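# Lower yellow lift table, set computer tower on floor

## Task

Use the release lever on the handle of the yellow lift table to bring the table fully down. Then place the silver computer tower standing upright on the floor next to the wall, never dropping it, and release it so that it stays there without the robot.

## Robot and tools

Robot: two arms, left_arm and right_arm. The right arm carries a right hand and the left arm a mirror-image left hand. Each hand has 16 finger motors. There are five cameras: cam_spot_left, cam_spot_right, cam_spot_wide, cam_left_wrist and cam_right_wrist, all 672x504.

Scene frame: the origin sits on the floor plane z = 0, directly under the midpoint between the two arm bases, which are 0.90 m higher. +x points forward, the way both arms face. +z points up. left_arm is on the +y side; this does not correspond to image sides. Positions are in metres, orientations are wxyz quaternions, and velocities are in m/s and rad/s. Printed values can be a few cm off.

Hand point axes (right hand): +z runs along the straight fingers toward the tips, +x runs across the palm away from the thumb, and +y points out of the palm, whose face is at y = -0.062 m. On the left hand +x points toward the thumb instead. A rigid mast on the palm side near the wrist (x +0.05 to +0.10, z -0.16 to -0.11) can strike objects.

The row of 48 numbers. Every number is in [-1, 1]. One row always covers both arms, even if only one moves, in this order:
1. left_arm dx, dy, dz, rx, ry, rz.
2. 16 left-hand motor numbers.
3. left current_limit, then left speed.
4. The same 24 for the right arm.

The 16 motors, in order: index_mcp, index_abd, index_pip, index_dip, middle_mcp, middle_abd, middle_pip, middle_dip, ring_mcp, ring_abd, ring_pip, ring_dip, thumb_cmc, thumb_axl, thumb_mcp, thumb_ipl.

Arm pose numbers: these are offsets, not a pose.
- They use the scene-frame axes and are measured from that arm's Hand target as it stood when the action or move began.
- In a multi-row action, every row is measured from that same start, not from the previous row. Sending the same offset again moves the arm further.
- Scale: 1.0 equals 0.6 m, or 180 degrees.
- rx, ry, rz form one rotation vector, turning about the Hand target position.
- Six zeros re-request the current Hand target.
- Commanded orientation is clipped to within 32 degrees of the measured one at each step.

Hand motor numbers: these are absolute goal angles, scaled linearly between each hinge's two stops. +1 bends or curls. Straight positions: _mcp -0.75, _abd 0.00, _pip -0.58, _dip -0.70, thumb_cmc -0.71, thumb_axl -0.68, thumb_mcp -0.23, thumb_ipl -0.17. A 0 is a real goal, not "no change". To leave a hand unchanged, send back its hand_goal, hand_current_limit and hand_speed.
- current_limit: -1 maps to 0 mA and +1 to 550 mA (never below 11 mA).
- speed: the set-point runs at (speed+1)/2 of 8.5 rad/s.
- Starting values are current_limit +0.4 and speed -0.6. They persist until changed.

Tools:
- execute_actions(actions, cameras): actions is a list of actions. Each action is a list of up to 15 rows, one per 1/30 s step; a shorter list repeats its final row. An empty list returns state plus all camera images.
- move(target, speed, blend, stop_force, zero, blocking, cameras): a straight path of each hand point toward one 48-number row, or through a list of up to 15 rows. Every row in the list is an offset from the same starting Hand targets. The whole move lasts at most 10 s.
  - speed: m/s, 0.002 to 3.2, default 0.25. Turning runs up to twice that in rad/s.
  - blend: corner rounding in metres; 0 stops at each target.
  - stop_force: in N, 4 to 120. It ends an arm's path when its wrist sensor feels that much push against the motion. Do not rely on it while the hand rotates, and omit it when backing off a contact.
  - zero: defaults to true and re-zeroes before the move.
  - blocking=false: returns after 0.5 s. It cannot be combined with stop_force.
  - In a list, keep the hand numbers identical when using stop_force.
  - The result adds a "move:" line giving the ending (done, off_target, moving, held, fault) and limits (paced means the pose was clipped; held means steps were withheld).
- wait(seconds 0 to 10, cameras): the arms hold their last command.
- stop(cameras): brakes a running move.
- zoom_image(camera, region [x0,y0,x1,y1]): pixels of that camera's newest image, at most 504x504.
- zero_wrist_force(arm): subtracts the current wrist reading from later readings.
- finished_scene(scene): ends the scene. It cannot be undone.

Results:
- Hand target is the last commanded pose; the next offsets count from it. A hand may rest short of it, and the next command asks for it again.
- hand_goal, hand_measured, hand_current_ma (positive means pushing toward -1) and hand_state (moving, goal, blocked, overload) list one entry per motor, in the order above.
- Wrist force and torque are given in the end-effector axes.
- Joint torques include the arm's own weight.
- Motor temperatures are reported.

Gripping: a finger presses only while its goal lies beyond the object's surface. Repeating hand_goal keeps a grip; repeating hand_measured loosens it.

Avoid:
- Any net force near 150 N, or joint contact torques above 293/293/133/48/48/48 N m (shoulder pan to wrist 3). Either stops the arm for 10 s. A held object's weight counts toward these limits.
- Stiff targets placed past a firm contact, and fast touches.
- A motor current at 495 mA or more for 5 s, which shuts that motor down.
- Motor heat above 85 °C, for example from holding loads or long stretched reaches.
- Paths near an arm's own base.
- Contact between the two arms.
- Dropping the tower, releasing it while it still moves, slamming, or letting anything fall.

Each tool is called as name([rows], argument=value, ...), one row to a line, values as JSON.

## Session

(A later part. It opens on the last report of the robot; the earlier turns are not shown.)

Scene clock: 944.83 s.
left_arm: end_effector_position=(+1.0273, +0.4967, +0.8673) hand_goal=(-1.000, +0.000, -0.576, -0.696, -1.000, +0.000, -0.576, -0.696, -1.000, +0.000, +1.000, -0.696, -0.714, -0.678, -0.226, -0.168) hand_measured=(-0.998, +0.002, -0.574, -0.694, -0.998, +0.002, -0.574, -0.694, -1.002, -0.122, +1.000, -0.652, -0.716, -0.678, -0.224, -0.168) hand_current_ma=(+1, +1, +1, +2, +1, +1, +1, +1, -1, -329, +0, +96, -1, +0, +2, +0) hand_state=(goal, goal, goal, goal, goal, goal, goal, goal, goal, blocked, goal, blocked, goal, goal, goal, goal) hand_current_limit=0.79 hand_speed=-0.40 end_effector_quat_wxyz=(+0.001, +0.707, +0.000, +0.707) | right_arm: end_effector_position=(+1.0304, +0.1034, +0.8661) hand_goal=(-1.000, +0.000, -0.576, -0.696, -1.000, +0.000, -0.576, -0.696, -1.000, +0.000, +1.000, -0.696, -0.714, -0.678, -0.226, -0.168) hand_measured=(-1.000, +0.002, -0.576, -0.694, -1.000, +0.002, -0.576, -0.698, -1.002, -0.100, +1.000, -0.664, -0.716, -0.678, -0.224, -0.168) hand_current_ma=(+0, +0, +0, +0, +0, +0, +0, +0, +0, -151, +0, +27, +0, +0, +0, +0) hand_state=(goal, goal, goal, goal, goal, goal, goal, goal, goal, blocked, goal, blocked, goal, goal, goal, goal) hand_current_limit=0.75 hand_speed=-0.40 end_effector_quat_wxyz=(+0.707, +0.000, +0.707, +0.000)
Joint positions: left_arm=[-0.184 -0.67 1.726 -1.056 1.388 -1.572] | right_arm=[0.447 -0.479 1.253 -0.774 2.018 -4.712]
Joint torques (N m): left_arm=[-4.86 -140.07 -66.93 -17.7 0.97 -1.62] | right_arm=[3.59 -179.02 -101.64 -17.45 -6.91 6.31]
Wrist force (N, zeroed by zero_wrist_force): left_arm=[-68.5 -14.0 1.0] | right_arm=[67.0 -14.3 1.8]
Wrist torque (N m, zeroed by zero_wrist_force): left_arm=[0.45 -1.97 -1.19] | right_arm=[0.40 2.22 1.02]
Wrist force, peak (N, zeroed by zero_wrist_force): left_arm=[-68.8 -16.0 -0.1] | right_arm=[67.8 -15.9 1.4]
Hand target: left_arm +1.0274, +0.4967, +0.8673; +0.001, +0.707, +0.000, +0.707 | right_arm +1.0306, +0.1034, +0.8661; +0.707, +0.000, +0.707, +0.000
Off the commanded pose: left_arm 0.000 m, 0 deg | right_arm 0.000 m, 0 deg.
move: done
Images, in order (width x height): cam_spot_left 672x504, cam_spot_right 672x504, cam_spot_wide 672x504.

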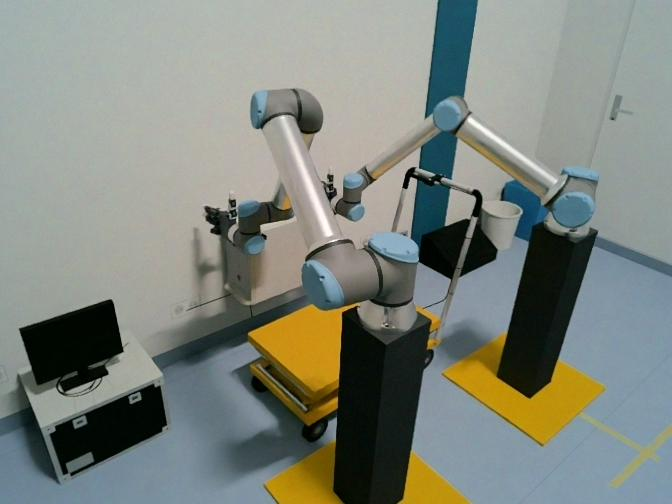

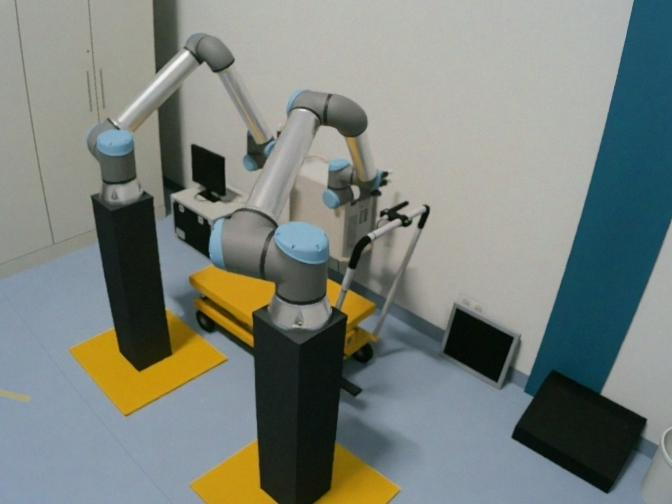

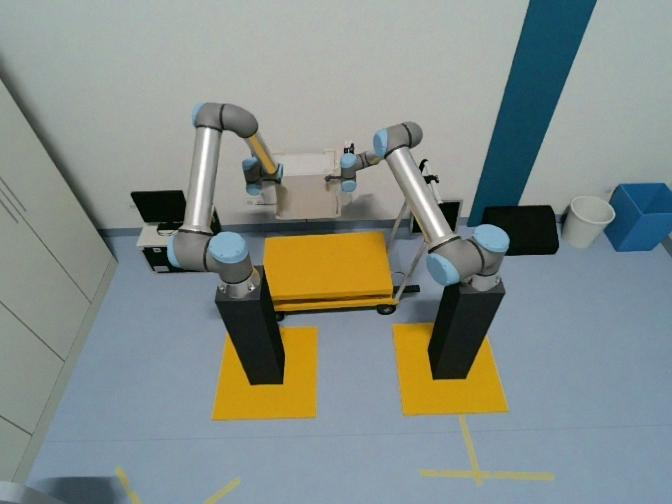

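move(target=[0,0,-0.35,0,0,0,-1,0,-0.576,-0.696,-1,0,-0.576,-0.696,-1,0,1,-0.696,-0.714,-0.678,-0.226,-0.168,0.79,-0.4,0,0,-0.35,0,0,0,-1,0,-0.576,-0.696,-1,0,-0.576,-0.696,-1,0,1,-0.696,-0.714,-0.678,-0.226,-0.168,0.75,-0.4], speed=0.05, cameras=["cam_spot_wide","cam_spot_left"])

zoom_image(camera="cam_spot_wide", region=[250, 150, 370, 260])

zoom_image(camera="cam_spot_left", region=[180, 200, 380, 400])

Scene clock: 954.07 s.
left_arm: end_effector_position=(+1.0274, +0.4966, +0.6575) hand_goal=(-1.000, +0.000, -0.576, -0.696, -1.000, +0.000, -0.576, -0.696, -1.000, +0.000, +1.000, -0.696, -0.714, -0.678, -0.226, -0.168) hand_measured=(-0.998, +0.002, -0.574, -0.694, -0.998, +0.002, -0.574, -0.694, -1.002, -0.124, +1.000, -0.652, -0.716, -0.678, -0.224, -0.168) hand_current_ma=(+1, +1, +1, +2, +1, +1, +1, +1, -1, -330, +0, +96, -1, +0, +2, +0) hand_state=(goal, goal, goal, goal, goal, goal, goal, goal, goal, blocked, goal, blocked, goal, goal, goal, goal) hand_current_limit=0.79 hand_speed=-0.40 end_effector_quat_wxyz=(+0.001, +0.707, +0.000, +0.707) | right_arm: end_effector_position=(+1.0306, +0.1034, +0.6564) hand_goal=(-1.000, +0.000, -0.576, -0.696, -1.000, +0.000, -0.576, -0.696, -1.000, +0.000, +1.000, -0.696, -0.714, -0.678, -0.226, -0.168) hand_measured=(-1.000, +0.002, -0.576, -0.694, -1.000, +0.002, -0.576, -0.698, -1.002, -0.100, +1.000, -0.664, -0.716, -0.678, -0.224, -0.168) hand_current_ma=(+0, +0, +0, +0, +0, +0, +0, +0, +0, -151, +0, +27, +0, +0, +0, +0) hand_state=(goal, goal, goal, goal, goal, goal, goal, goal, goal, blocked, goal, blocked, goal, goal, goal, goal) hand_current_limit=0.75 hand_speed=-0.40 end_effector_quat_wxyz=(+0.707, +0.000, +0.707, +0.000)
Joint positions: left_arm=[-0.184 -0.356 1.592 -1.237 1.388 -1.572] | right_arm=[0.446 -0.202 1.108 -0.907 2.017 -4.711]
Joint torques (N m): left_arm=[-15.15 -145.76 -55.71 -24.12 1.93 -4.77] | right_arm=[4.1 -182.08 -94.02 -23.09 -3.83 3.65]
Wrist force (N, zeroed by zero_wrist_force): left_arm=[-68.8 -12.1 0.5] | right_arm=[67.4 -12.7 0.0]
Wrist torque (N m, zeroed by zero_wrist_force): left_arm=[0.35 -2.03 -1.34] | right_arm=[0.37 2.33 1.14]
Wrist force, peak (N, zeroed by zero_wrist_force): left_arm=[-72.0 -9.9 0.2] | right_arm=[70.0 -10.5 0.3]
Hand target: left_arm +1.0274, +0.4967, +0.6573; +0.001, +0.707, +0.000, +0.707 | right_arm +1.0306, +0.1034, +0.6561; +0.707, +0.000, +0.707, +0.000
Off the commanded pose: left_arm 0.000 m, 0 deg | right_arm 0.000 m, 0 deg.
move: done
Images, in order (width x height): cam_spot_left 672x504, cam_spot_wide 672x504.

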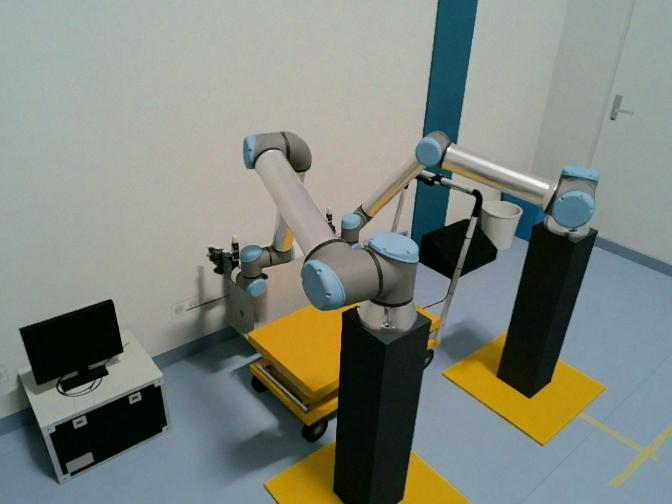

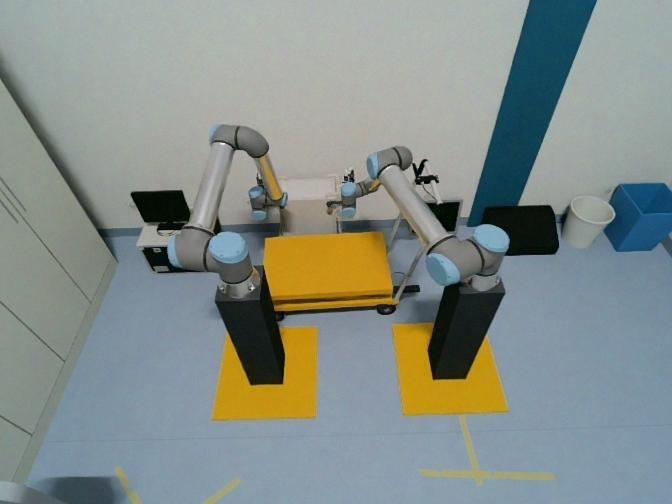

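Scaled by 4.200 from the camera's 672x504 image, which has a finer 960x720 frame.

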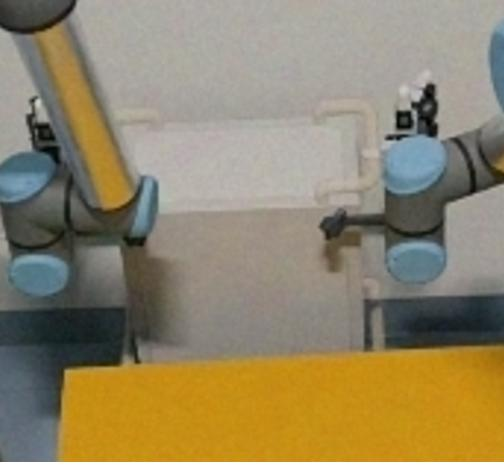

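Scaled by 2.520 from the camera's 672x504 image, which has a finer 960x720 frame.

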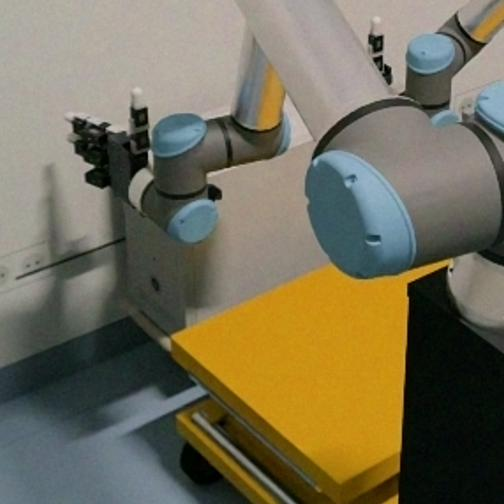

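move(target=[0,0,-0.25,0,0,0,-1,0,-0.576,-0.696,-1,0,-0.576,-0.696,-1,0,1,-0.696,-0.714,-0.678,-0.226,-0.168,0.79,-0.4,0,0,-0.25,0,0,0,-1,0,-0.576,-0.696,-1,0,-0.576,-0.696,-1,0,1,-0.696,-0.714,-0.678,-0.226,-0.168,0.75,-0.4], speed=0.04)

move(target=[0,0,-0.1,0,0,0,-1,0,-0.576,-0.696,-1,0,-0.576,-0.696,-1,0,1,-0.696,-0.714,-0.678,-0.226,-0.168,0.79,-0.4,0,0,-0.1,0,0,0,-1,0,-0.576,-0.696,-1,0,-0.576,-0.696,-1,0,1,-0.696,-0.714,-0.678,-0.226,-0.168,0.75,-0.4], speed=0.012, stop_force=20, cameras=["cam_spot_wide","cam_spot_left"])

zoom_image(camera="cam_spot_wide", region=[250, 150, 370, 260])

zoom_image(camera="cam_spot_left", region=[180, 200, 380, 400])

Scene clock: 961.20 s.
left_arm: end_effector_position=(+1.0274, +0.4966, +0.5075) hand_goal=(-1.000, +0.000, -0.576, -0.696, -1.000, +0.000, -0.576, -0.696, -1.000, +0.000, +1.000, -0.696, -0.714, -0.678, -0.226, -0.168) hand_measured=(-0.998, +0.002, -0.574, -0.694, -0.998, +0.002, -0.574, -0.694, -1.000, -0.124, +1.000, -0.652, -0.716, -0.678, -0.224, -0.168) hand_current_ma=(+1, +1, +1, +2, +1, +1, +1, +1, +0, -330, +0, +96, -1, +0, +2, +0) hand_state=(goal, goal, goal, goal, goal, goal, goal, goal, goal, blocked, goal, blocked, goal, goal, goal, goal) hand_current_limit=0.79 hand_speed=-0.40 end_effector_quat_wxyz=(+0.001, +0.707, +0.000, +0.707) | right_arm: end_effector_position=(+1.0306, +0.1034, +0.5063) hand_goal=(-1.000, +0.000, -0.576, -0.696, -1.000, +0.000, -0.576, -0.696, -1.000, +0.000, +1.000, -0.696, -0.714, -0.678, -0.226, -0.168) hand_measured=(-1.000, +0.002, -0.576, -0.694, -1.000, +0.002, -0.576, -0.698, -1.000, -0.100, +1.000, -0.664, -0.716, -0.678, -0.224, -0.168) hand_current_ma=(+0, +0, +0, +0, +0, +0, +0, +0, +0, -151, +0, +27, +0, +0, +0, +0) hand_state=(goal, goal, goal, goal, goal, goal, goal, goal, goal, blocked, goal, blocked, goal, goal, goal, goal) hand_current_limit=0.75 hand_speed=-0.40 end_effector_quat_wxyz=(+0.707, +0.000, +0.707, +0.000)
Joint positions: left_arm=[-0.184 -0.121 1.42 -1.299 1.388 -1.572] | right_arm=[0.446 0.029 0.904 -0.933 2.017 -4.711]
Joint torques (N m): left_arm=[-14.51 -151.87 -49.56 -23.85 1.92 -1.54] | right_arm=[3.22 -181.1 -90.97 -17.12 -3.08 3.71]
Wrist force (N, zeroed by zero_wrist_force): left_arm=[-69.0 -10.7 0.1] | right_arm=[67.1 -11.0 0.8]
Wrist torque (N m, zeroed by zero_wrist_force): left_arm=[0.33 -1.99 -1.44] | right_arm=[0.32 2.31 1.20]
Wrist force, peak (N, zeroed by zero_wrist_force): left_arm=[-71.0 -8.8 0.4] | right_arm=[69.4 -9.5 0.4]
Hand target: left_arm +1.0274, +0.4967, +0.5073; +0.001, +0.707, +0.000, +0.707 | right_arm +1.0306, +0.1034, +0.5061; +0.707, +0.000, +0.707, +0.000
Off the commanded pose: left_arm 0.000 m, 0 deg | right_arm 0.000 m, 0 deg.
move: done

Scene clock: 964.93 s.
left_arm: end_effector_position=(+1.0275, +0.4967, +0.4770) hand_goal=(-1.000, +0.000, -0.576, -0.696, -1.000, +0.000, -0.576, -0.696, -1.000, +0.000, +1.000, -0.696, -0.714, -0.678, -0.226, -0.168) hand_measured=(-0.998, +0.002, -0.574, -0.694, -0.998, +0.002, -0.574, -0.694, -1.002, -0.124, +1.002, -0.638, -0.716, -0.678, -0.224, -0.168) hand_current_ma=(+1, +1, +1, +2, +1, +1, +1, +1, -1, -330, +0, +140, -1, +0, +2, +0) hand_state=(goal, goal, goal, goal, goal, goal, goal, goal, goal, blocked, goal, blocked, goal, goal, goal, goal) hand_current_limit=0.79 hand_speed=-0.40 end_effector_quat_wxyz=(+0.001, +0.707, +0.000, +0.707) | right_arm: end_effector_position=(+1.0307, +0.1035, +0.4764) hand_goal=(-1.000, +0.000, -0.576, -0.696, -1.000, +0.000, -0.576, -0.696, -1.000, +0.000, +1.000, -0.696, -0.714, -0.678, -0.226, -0.168) hand_measured=(-1.000, +0.002, -0.576, -0.694, -1.000, +0.002, -0.576, -0.698, -0.998, -0.100, +1.000, -0.654, -0.716, -0.678, -0.224, -0.168) hand_current_ma=(+0, +0, +0, +0, +0, +0, +0, +0, +0, -151, +0, +44, +0, +0, +0, +0) hand_state=(goal, goal, goal, goal, goal, goal, goal, goal, goal, blocked, goal, blocked, goal, goal, goal, goal) hand_current_limit=0.75 hand_speed=-0.40 end_effector_quat_wxyz=(+0.707, +0.000, +0.707, +0.000)
Joint positions: left_arm=[-0.184 -0.072 1.376 -1.305 1.388 -1.572] | right_arm=[0.447 0.081 0.849 -0.93 2.017 -4.711]
Joint torques (N m): left_arm=[-30.46 -151 -30.59 -13.92 4.09 -2.32] | right_arm=[7.4 -186.33 -51.24 -16.81 0.42 2.27]
Wrist force (N, zeroed by zero_wrist_force): left_arm=[-50.4 -20.1 -3.7] | right_arm=[47.5 -3.4 -3.2]
Wrist torque (N m, zeroed by zero_wrist_force): left_arm=[0.63 -1.72 -0.39] | right_arm=[0.25 1.88 1.13]
Wrist force, peak (N, zeroed by zero_wrist_force): left_arm=[-69.0 -10.3 0.3] | right_arm=[67.2 -10.9 0.6]
Hand target: left_arm +1.0275, +0.4967, +0.4770; +0.001, +0.707, +0.000, +0.707 (not the last commanded pose) | right_arm +1.0307, +0.1035, +0.4764; +0.707, +0.000, +0.707, +0.000 (not the last commanded pose)
Off the commanded pose: left_arm 0.030 m, 0 deg | right_arm 0.030 m, 0 deg.
move: contact (left_arm, right_arm)
Images, in order (width x height): cam_spot_left 672x504, cam_spot_wide 672x504.

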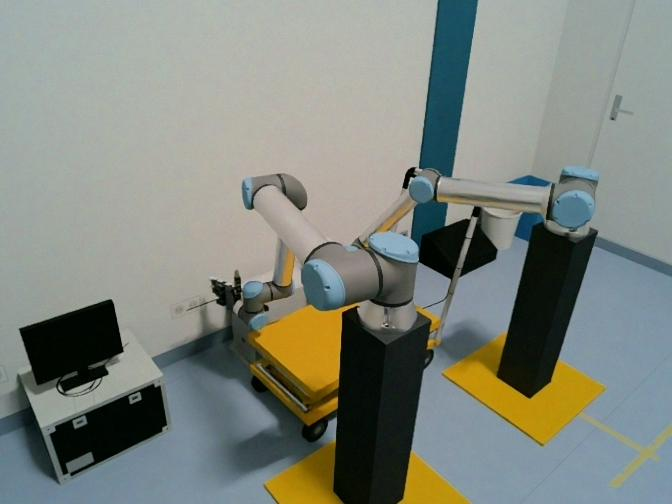

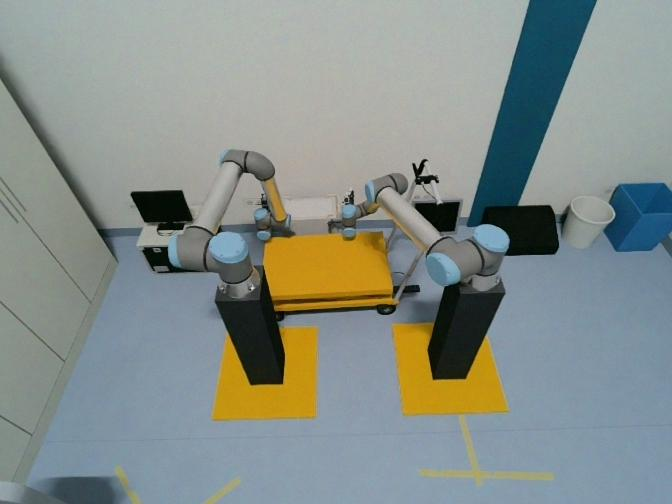

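Scaled by 4.200 from the camera's 672x504 image, which has a finer 960x720 frame.

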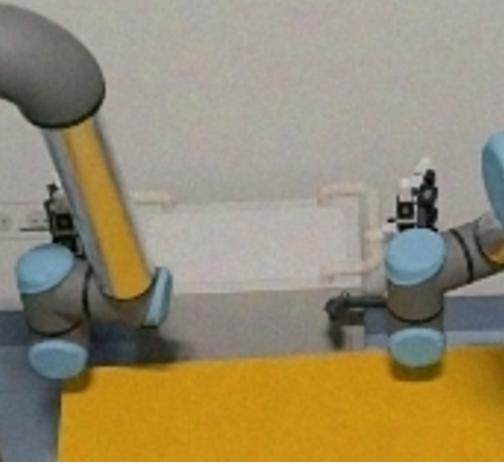

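Scaled by 2.520 from the camera's 672x504 image, which has a finer 960x720 frame.

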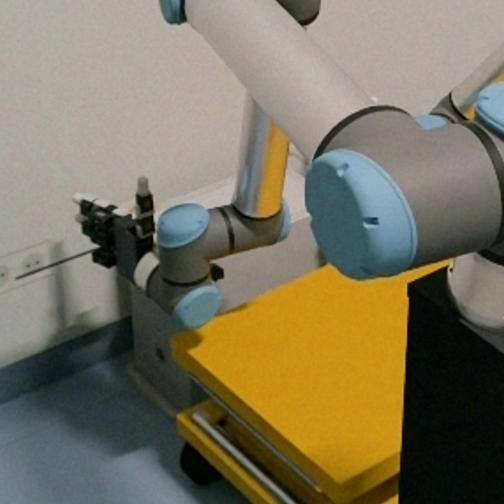

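move([
  [0,0,-0.02,0,0,0,-1,0,-0.576,-0.696,-1,0,-0.576,-0.696,-1,0,1,-0.696,-0.714,-0.678,-0.226,-0.168,0.79,-0.4,0,0,-0.02,0,0,0,-1,0,-0.576,-0.696,-1,0,-0.576,-0.696,-1,0,1,-0.696,-0.714,-0.678,-0.226,-0.168,0.75,-0.4],
], speed=0.012)

Scene clock: 975.17 s.
left_arm: end_effector_position=(+1.0275, +0.4966, +0.4651) hand_goal=(-1.000, +0.000, -0.576, -0.696, -1.000, +0.000, -0.576, -0.696, -1.000, +0.000, +1.000, -0.696, -0.714, -0.678, -0.226, -0.168) hand_measured=(-0.998, +0.002, -0.574, -0.694, -0.998, +0.002, -0.574, -0.694, -1.000, -0.002, +1.000, -0.692, -0.716, -0.678, -0.224, -0.168) hand_current_ma=(+1, +1, +1, +2, +1, +1, +1, +1, +0, -1, +0, +2, -1, +0, +2, +0) hand_state=(goal, goal, goal, goal, goal, goal, goal, goal, goal, goal, goal, goal, goal, goal, goal, goal) hand_current_limit=0.79 hand_speed=-0.40 end_effector_quat_wxyz=(+0.001, +0.707, +0.000, +0.707) | right_arm: end_effector_position=(+1.0307, +0.1034, +0.4646) hand_goal=(-1.000, +0.000, -0.576, -0.696, -1.000, +0.000, -0.576, -0.696, -1.000, +0.000, +1.000, -0.696, -0.714, -0.678, -0.226, -0.168) hand_measured=(-1.000, +0.002, -0.576, -0.694, -1.000, +0.002, -0.576, -0.698, -0.998, -0.002, +1.000, -0.692, -0.716, -0.678, -0.224, -0.168) hand_current_ma=(+0, +0, +0, +0, +0, +0, +0, +0, +0, +0, +0, +0, +0, +0, +0, +0) hand_state=(goal, goal, goal, goal, goal, goal, goal, goal, goal, goal, goal, goal, goal, goal, goal, goal) hand_current_limit=0.75 hand_speed=-0.40 end_effector_quat_wxyz=(+0.707, +0.000, +0.707, +0.000)
Joint positions: left_arm=[-0.184 -0.053 1.358 -1.306 1.388 -1.572] | right_arm=[0.447 0.101 0.825 -0.927 2.017 -4.711]
Joint torques (N m): left_arm=[8.9 -84.45 -21.43 -5.27 -2.13 -1.96] | right_arm=[-9 -99.01 -44.37 0.88 0.7 1.49]
Wrist force (N, zeroed by zero_wrist_force): left_arm=[-1.4 2.8 1.3] | right_arm=[-2.6 1.5 0.3]
Wrist torque (N m, zeroed by zero_wrist_force): left_arm=[0.25 0.20 -0.27] | right_arm=[0.30 0.40 -0.04]
Wrist force, peak (N, zeroed by zero_wrist_force): left_arm=[-50.9 -20.2 -3.7] | right_arm=[48.2 -4.3 -3.4]
Hand target: left_arm +1.0275, +0.4967, +0.4650; +0.001, +0.707, +0.000, +0.707 | right_arm +1.0307, +0.1035, +0.4644; +0.707, +0.000, +0.707, +0.000
Off the commanded pose: left_arm 0.000 m, 0 deg | right_arm 0.000 m, 0 deg.
move: done

move([
  [0,0.1167,0,0,0,0,-1,0,-0.576,-0.696,-1,0,-0.576,-0.696,-1,0,1,-0.696,-0.714,-0.678,-0.226,-0.168,0.79,-0.4,0,-0.1167,0,0,0,0,-1,0,-0.576,-0.696,-1,0,-0.576,-0.696,-1,0,1,-0.696,-0.714,-0.678,-0.226,-0.168,0.75,-0.4],
], speed=0.04, cameras=["cam_spot_wide","cam_left_wrist"])

Scene clock: 978.27 s.
left_arm: end_effector_position=(+1.0275, +0.5665, +0.4650) hand_goal=(-1.000, +0.000, -0.576, -0.696, -1.000, +0.000, -0.576, -0.696, -1.000, +0.000, +1.000, -0.696, -0.714, -0.678, -0.226, -0.168) hand_measured=(-0.998, +0.002, -0.574, -0.694, -0.998, +0.002, -0.574, -0.694, -1.000, -0.002, +1.000, -0.692, -0.716, -0.678, -0.224, -0.168) hand_current_ma=(+1, +1, +1, +2, +1, +1, +1, +1, +0, -1, +0, +2, -1, +0, +2, +0) hand_state=(goal, goal, goal, goal, goal, goal, goal, goal, goal, goal, goal, goal, goal, goal, goal, goal) hand_current_limit=0.79 hand_speed=-0.40 end_effector_quat_wxyz=(+0.001, +0.707, +0.000, +0.707) | right_arm: end_effector_position=(+1.0307, +0.0336, +0.4644) hand_goal=(-1.000, +0.000, -0.576, -0.696, -1.000, +0.000, -0.576, -0.696, -1.000, +0.000, +1.000, -0.696, -0.714, -0.678, -0.226, -0.168) hand_measured=(-1.000, +0.002, -0.576, -0.694, -1.000, +0.002, -0.576, -0.698, -0.998, -0.002, +1.000, -0.692, -0.716, -0.678, -0.224, -0.168) hand_current_ma=(+0, +0, +0, +0, +0, +0, +0, +0, +0, +0, +0, +0, +0, +0, +0, +0) hand_state=(goal, goal, goal, goal, goal, goal, goal, goal, goal, goal, goal, goal, goal, goal, goal, goal) hand_current_limit=0.75 hand_speed=-0.40 end_effector_quat_wxyz=(+0.707, +0.000, +0.707, +0.000)
Joint positions: left_arm=[-0.093 -0.05 1.344 -1.295 1.479 -1.572] | right_arm=[0.378 0.055 0.962 -1.016 1.949 -4.711]
Joint torques (N m): left_arm=[9.79 -85.12 -20 0.83 2.58 -2.45] | right_arm=[-12.58 -121.06 -14.53 -5.37 -2.42 1]
Wrist force (N, zeroed by zero_wrist_force): left_arm=[-1.5 2.9 1.6] | right_arm=[-2.4 1.6 0.0]
Wrist torque (N m, zeroed by zero_wrist_force): left_arm=[0.24 0.21 -0.24] | right_arm=[0.31 0.35 -0.07]
Wrist force, peak (N, zeroed by zero_wrist_force): left_arm=[-1.3 3.2 1.6] | right_arm=[-2.5 2.1 0.4]
Hand target: left_arm +1.0275, +0.5667, +0.4650; +0.001, +0.707, +0.000, +0.707 | right_arm +1.0307, +0.0334, +0.4644; +0.707, +0.000, +0.707, +0.000
Off the commanded pose: left_arm 0.000 m, 0 deg | right_arm 0.000 m, 0 deg.
move: done
Images, in order (width x height): cam_spot_wide 672x504, cam_left_wrist 672x504.

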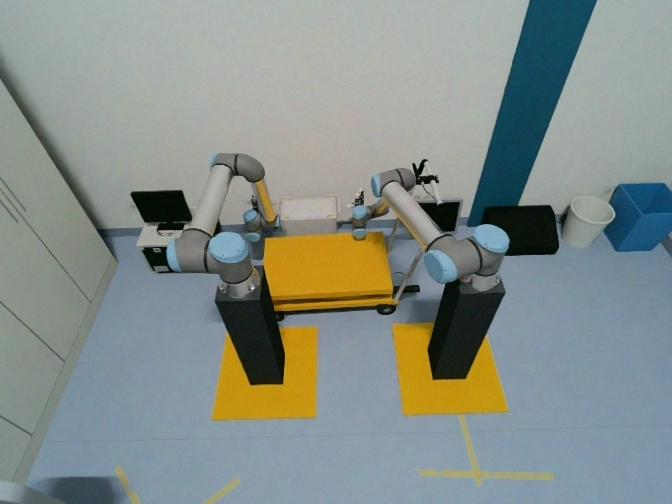

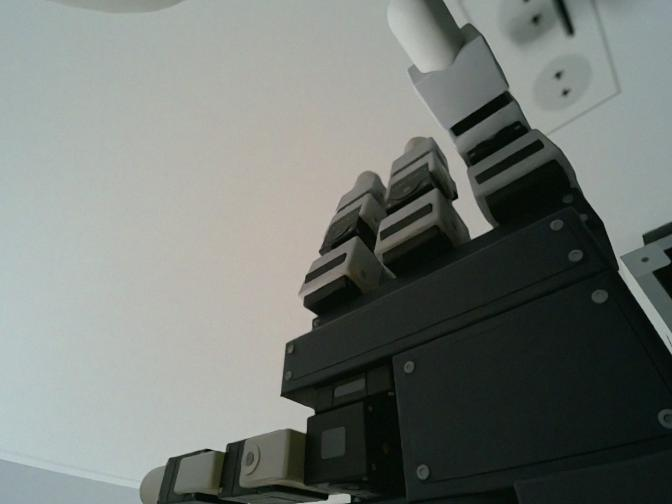

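move([
  [0,0.05,0.5,0,0,0,-1,0,-0.576,-0.696,-1,0,-0.576,-0.696,-1,0,1,-0.696,-0.714,-0.678,-0.226,-0.168,0.79,-0.4,0,-0.05,0.5,0,0,0,-1,0,-0.576,-0.696,-1,0,-0.576,-0.696,-1,0,1,-0.696,-0.714,-0.678,-0.226,-0.168,0.75,-0.4],
  [-0.5,0.05,0.75,0,0,0,-1,0,-0.576,-0.696,-1,0,-0.576,-0.696,-1,0,1,-0.696,-0.714,-0.678,-0.226,-0.168,0.79,-0.4,-0.5,-0.05,0.75,0,0,0,-1,0,-0.576,-0.696,-1,0,-0.576,-0.696,-1,0,1,-0.696,-0.714,-0.678,-0.226,-0.168,0.75,-0.4],
], speed=0.2, blend=[0.05,0], cameras=["cam_spot_wide","cam_spot_right","cam_spot_left"])

zoom_image(camera="cam_spot_wide", region=[240, 180, 440, 330])

Scene clock: 983.93 s.
left_arm: end_effector_position=(+0.7277, +0.5967, +0.9149) hand_goal=(-1.000, +0.000, -0.576, -0.696, -1.000, +0.000, -0.576, -0.696, -1.000, +0.000, +1.000, -0.696, -0.714, -0.678, -0.226, -0.168) hand_measured=(-0.998, +0.002, -0.574, -0.694, -0.998, +0.002, -0.574, -0.694, -1.000, -0.002, +1.000, -0.692, -0.716, -0.678, -0.224, -0.168) hand_current_ma=(+1, +1, +1, +2, +1, +1, +1, +1, +0, -1, +0, +2, -1, +0, +2, +0) hand_state=(goal, goal, goal, goal, goal, goal, goal, goal, goal, goal, goal, goal, goal, goal, goal, goal) hand_current_limit=0.79 hand_speed=-0.40 end_effector_quat_wxyz=(+0.001, +0.707, +0.000, +0.707) | right_arm: end_effector_position=(+0.7309, +0.0034, +0.9143) hand_goal=(-1.000, +0.000, -0.576, -0.696, -1.000, +0.000, -0.576, -0.696, -1.000, +0.000, +1.000, -0.696, -0.714, -0.678, -0.226, -0.168) hand_measured=(-1.000, +0.002, -0.576, -0.694, -1.000, +0.002, -0.576, -0.698, -0.998, -0.002, +1.000, -0.692, -0.716, -0.678, -0.224, -0.168) hand_current_ma=(+0, +0, +0, +0, +0, +0, +0, +0, +0, +0, +0, +0, +0, +0, +0, +0) hand_state=(goal, goal, goal, goal, goal, goal, goal, goal, goal, goal, goal, goal, goal, goal, goal, goal) hand_current_limit=0.75 hand_speed=-0.40 end_effector_quat_wxyz=(+0.707, +0.000, +0.707, +0.000)
Joint positions: left_arm=[-0.089 -0.935 2.323 -1.389 1.483 -1.572] | right_arm=[0.507 -0.827 1.972 -1.145 2.078 -4.711]
Joint torques (N m): left_arm=[-7.33 -66.99 -0.78 -5.64 -3.34 2.55] | right_arm=[19.71 -88.61 -8.8 -4.95 3.72 -2.18]
Wrist force (N, zeroed by zero_wrist_force): left_arm=[-1.4 2.6 1.2] | right_arm=[-2.5 1.6 0.0]
Wrist torque (N m, zeroed by zero_wrist_force): left_arm=[0.23 0.20 -0.17] | right_arm=[0.24 0.38 -0.17]
Wrist force, peak (N, zeroed by zero_wrist_force): left_arm=[-2.6 3.3 1.6] | right_arm=[-3.3 1.6 -0.6]
Hand target: left_arm +0.7275, +0.5967, +0.9150; +0.001, +0.707, +0.000, +0.707 | right_arm +0.7307, +0.0034, +0.9144; +0.707, +0.000, +0.707, +0.000
Off the commanded pose: left_arm 0.000 m, 0 deg | right_arm 0.000 m, 0 deg.
move: done
Images, in order (width x height): cam_spot_left 672x504, cam_spot_right 672x504, cam_spot_wide 672x504.

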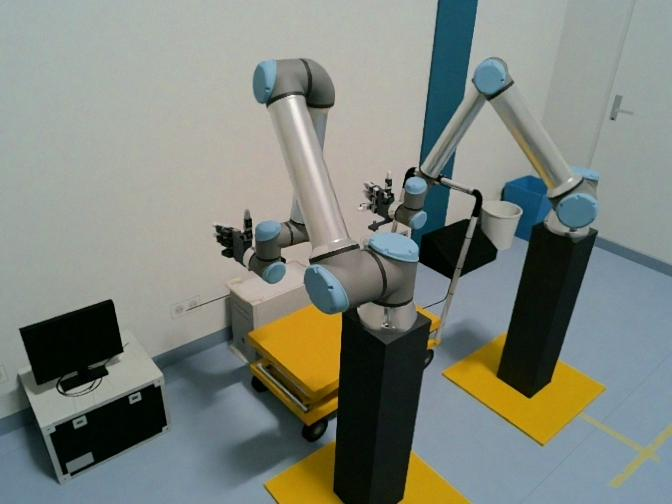

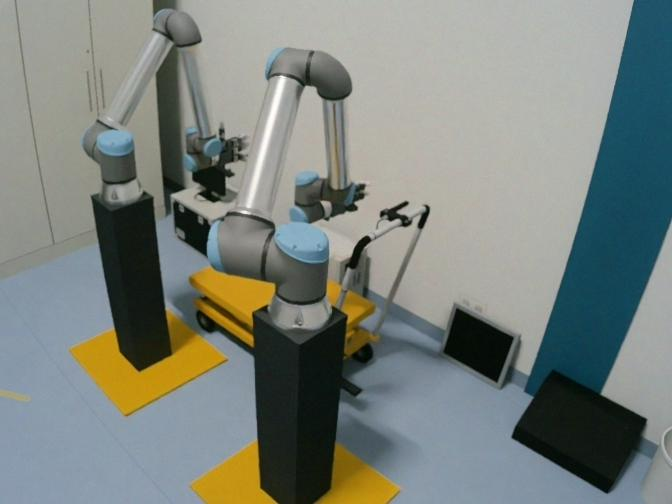

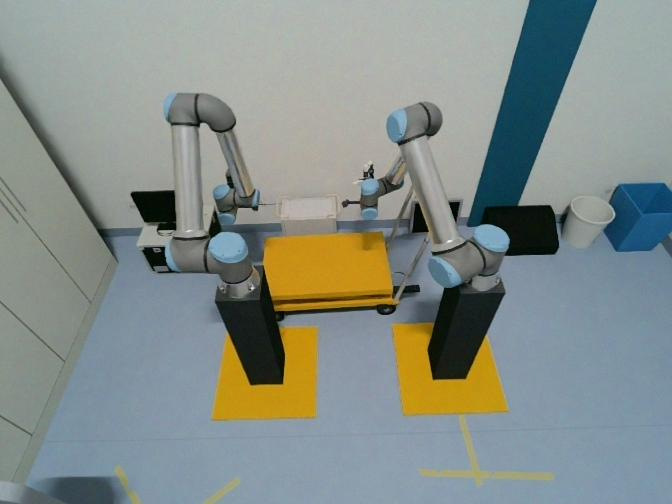

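Scaled by 2.520 from the camera's 672x504 image, which has a finer 960x720 frame.

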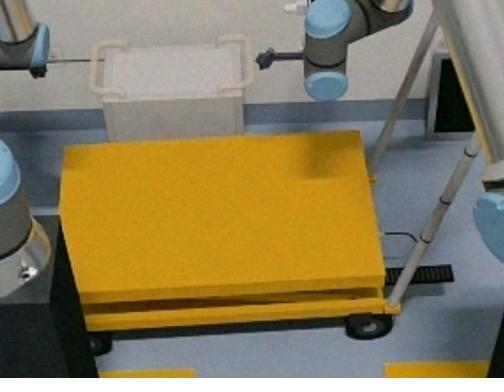

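finished_scene(scene=1)

The scene is finished: the task was done.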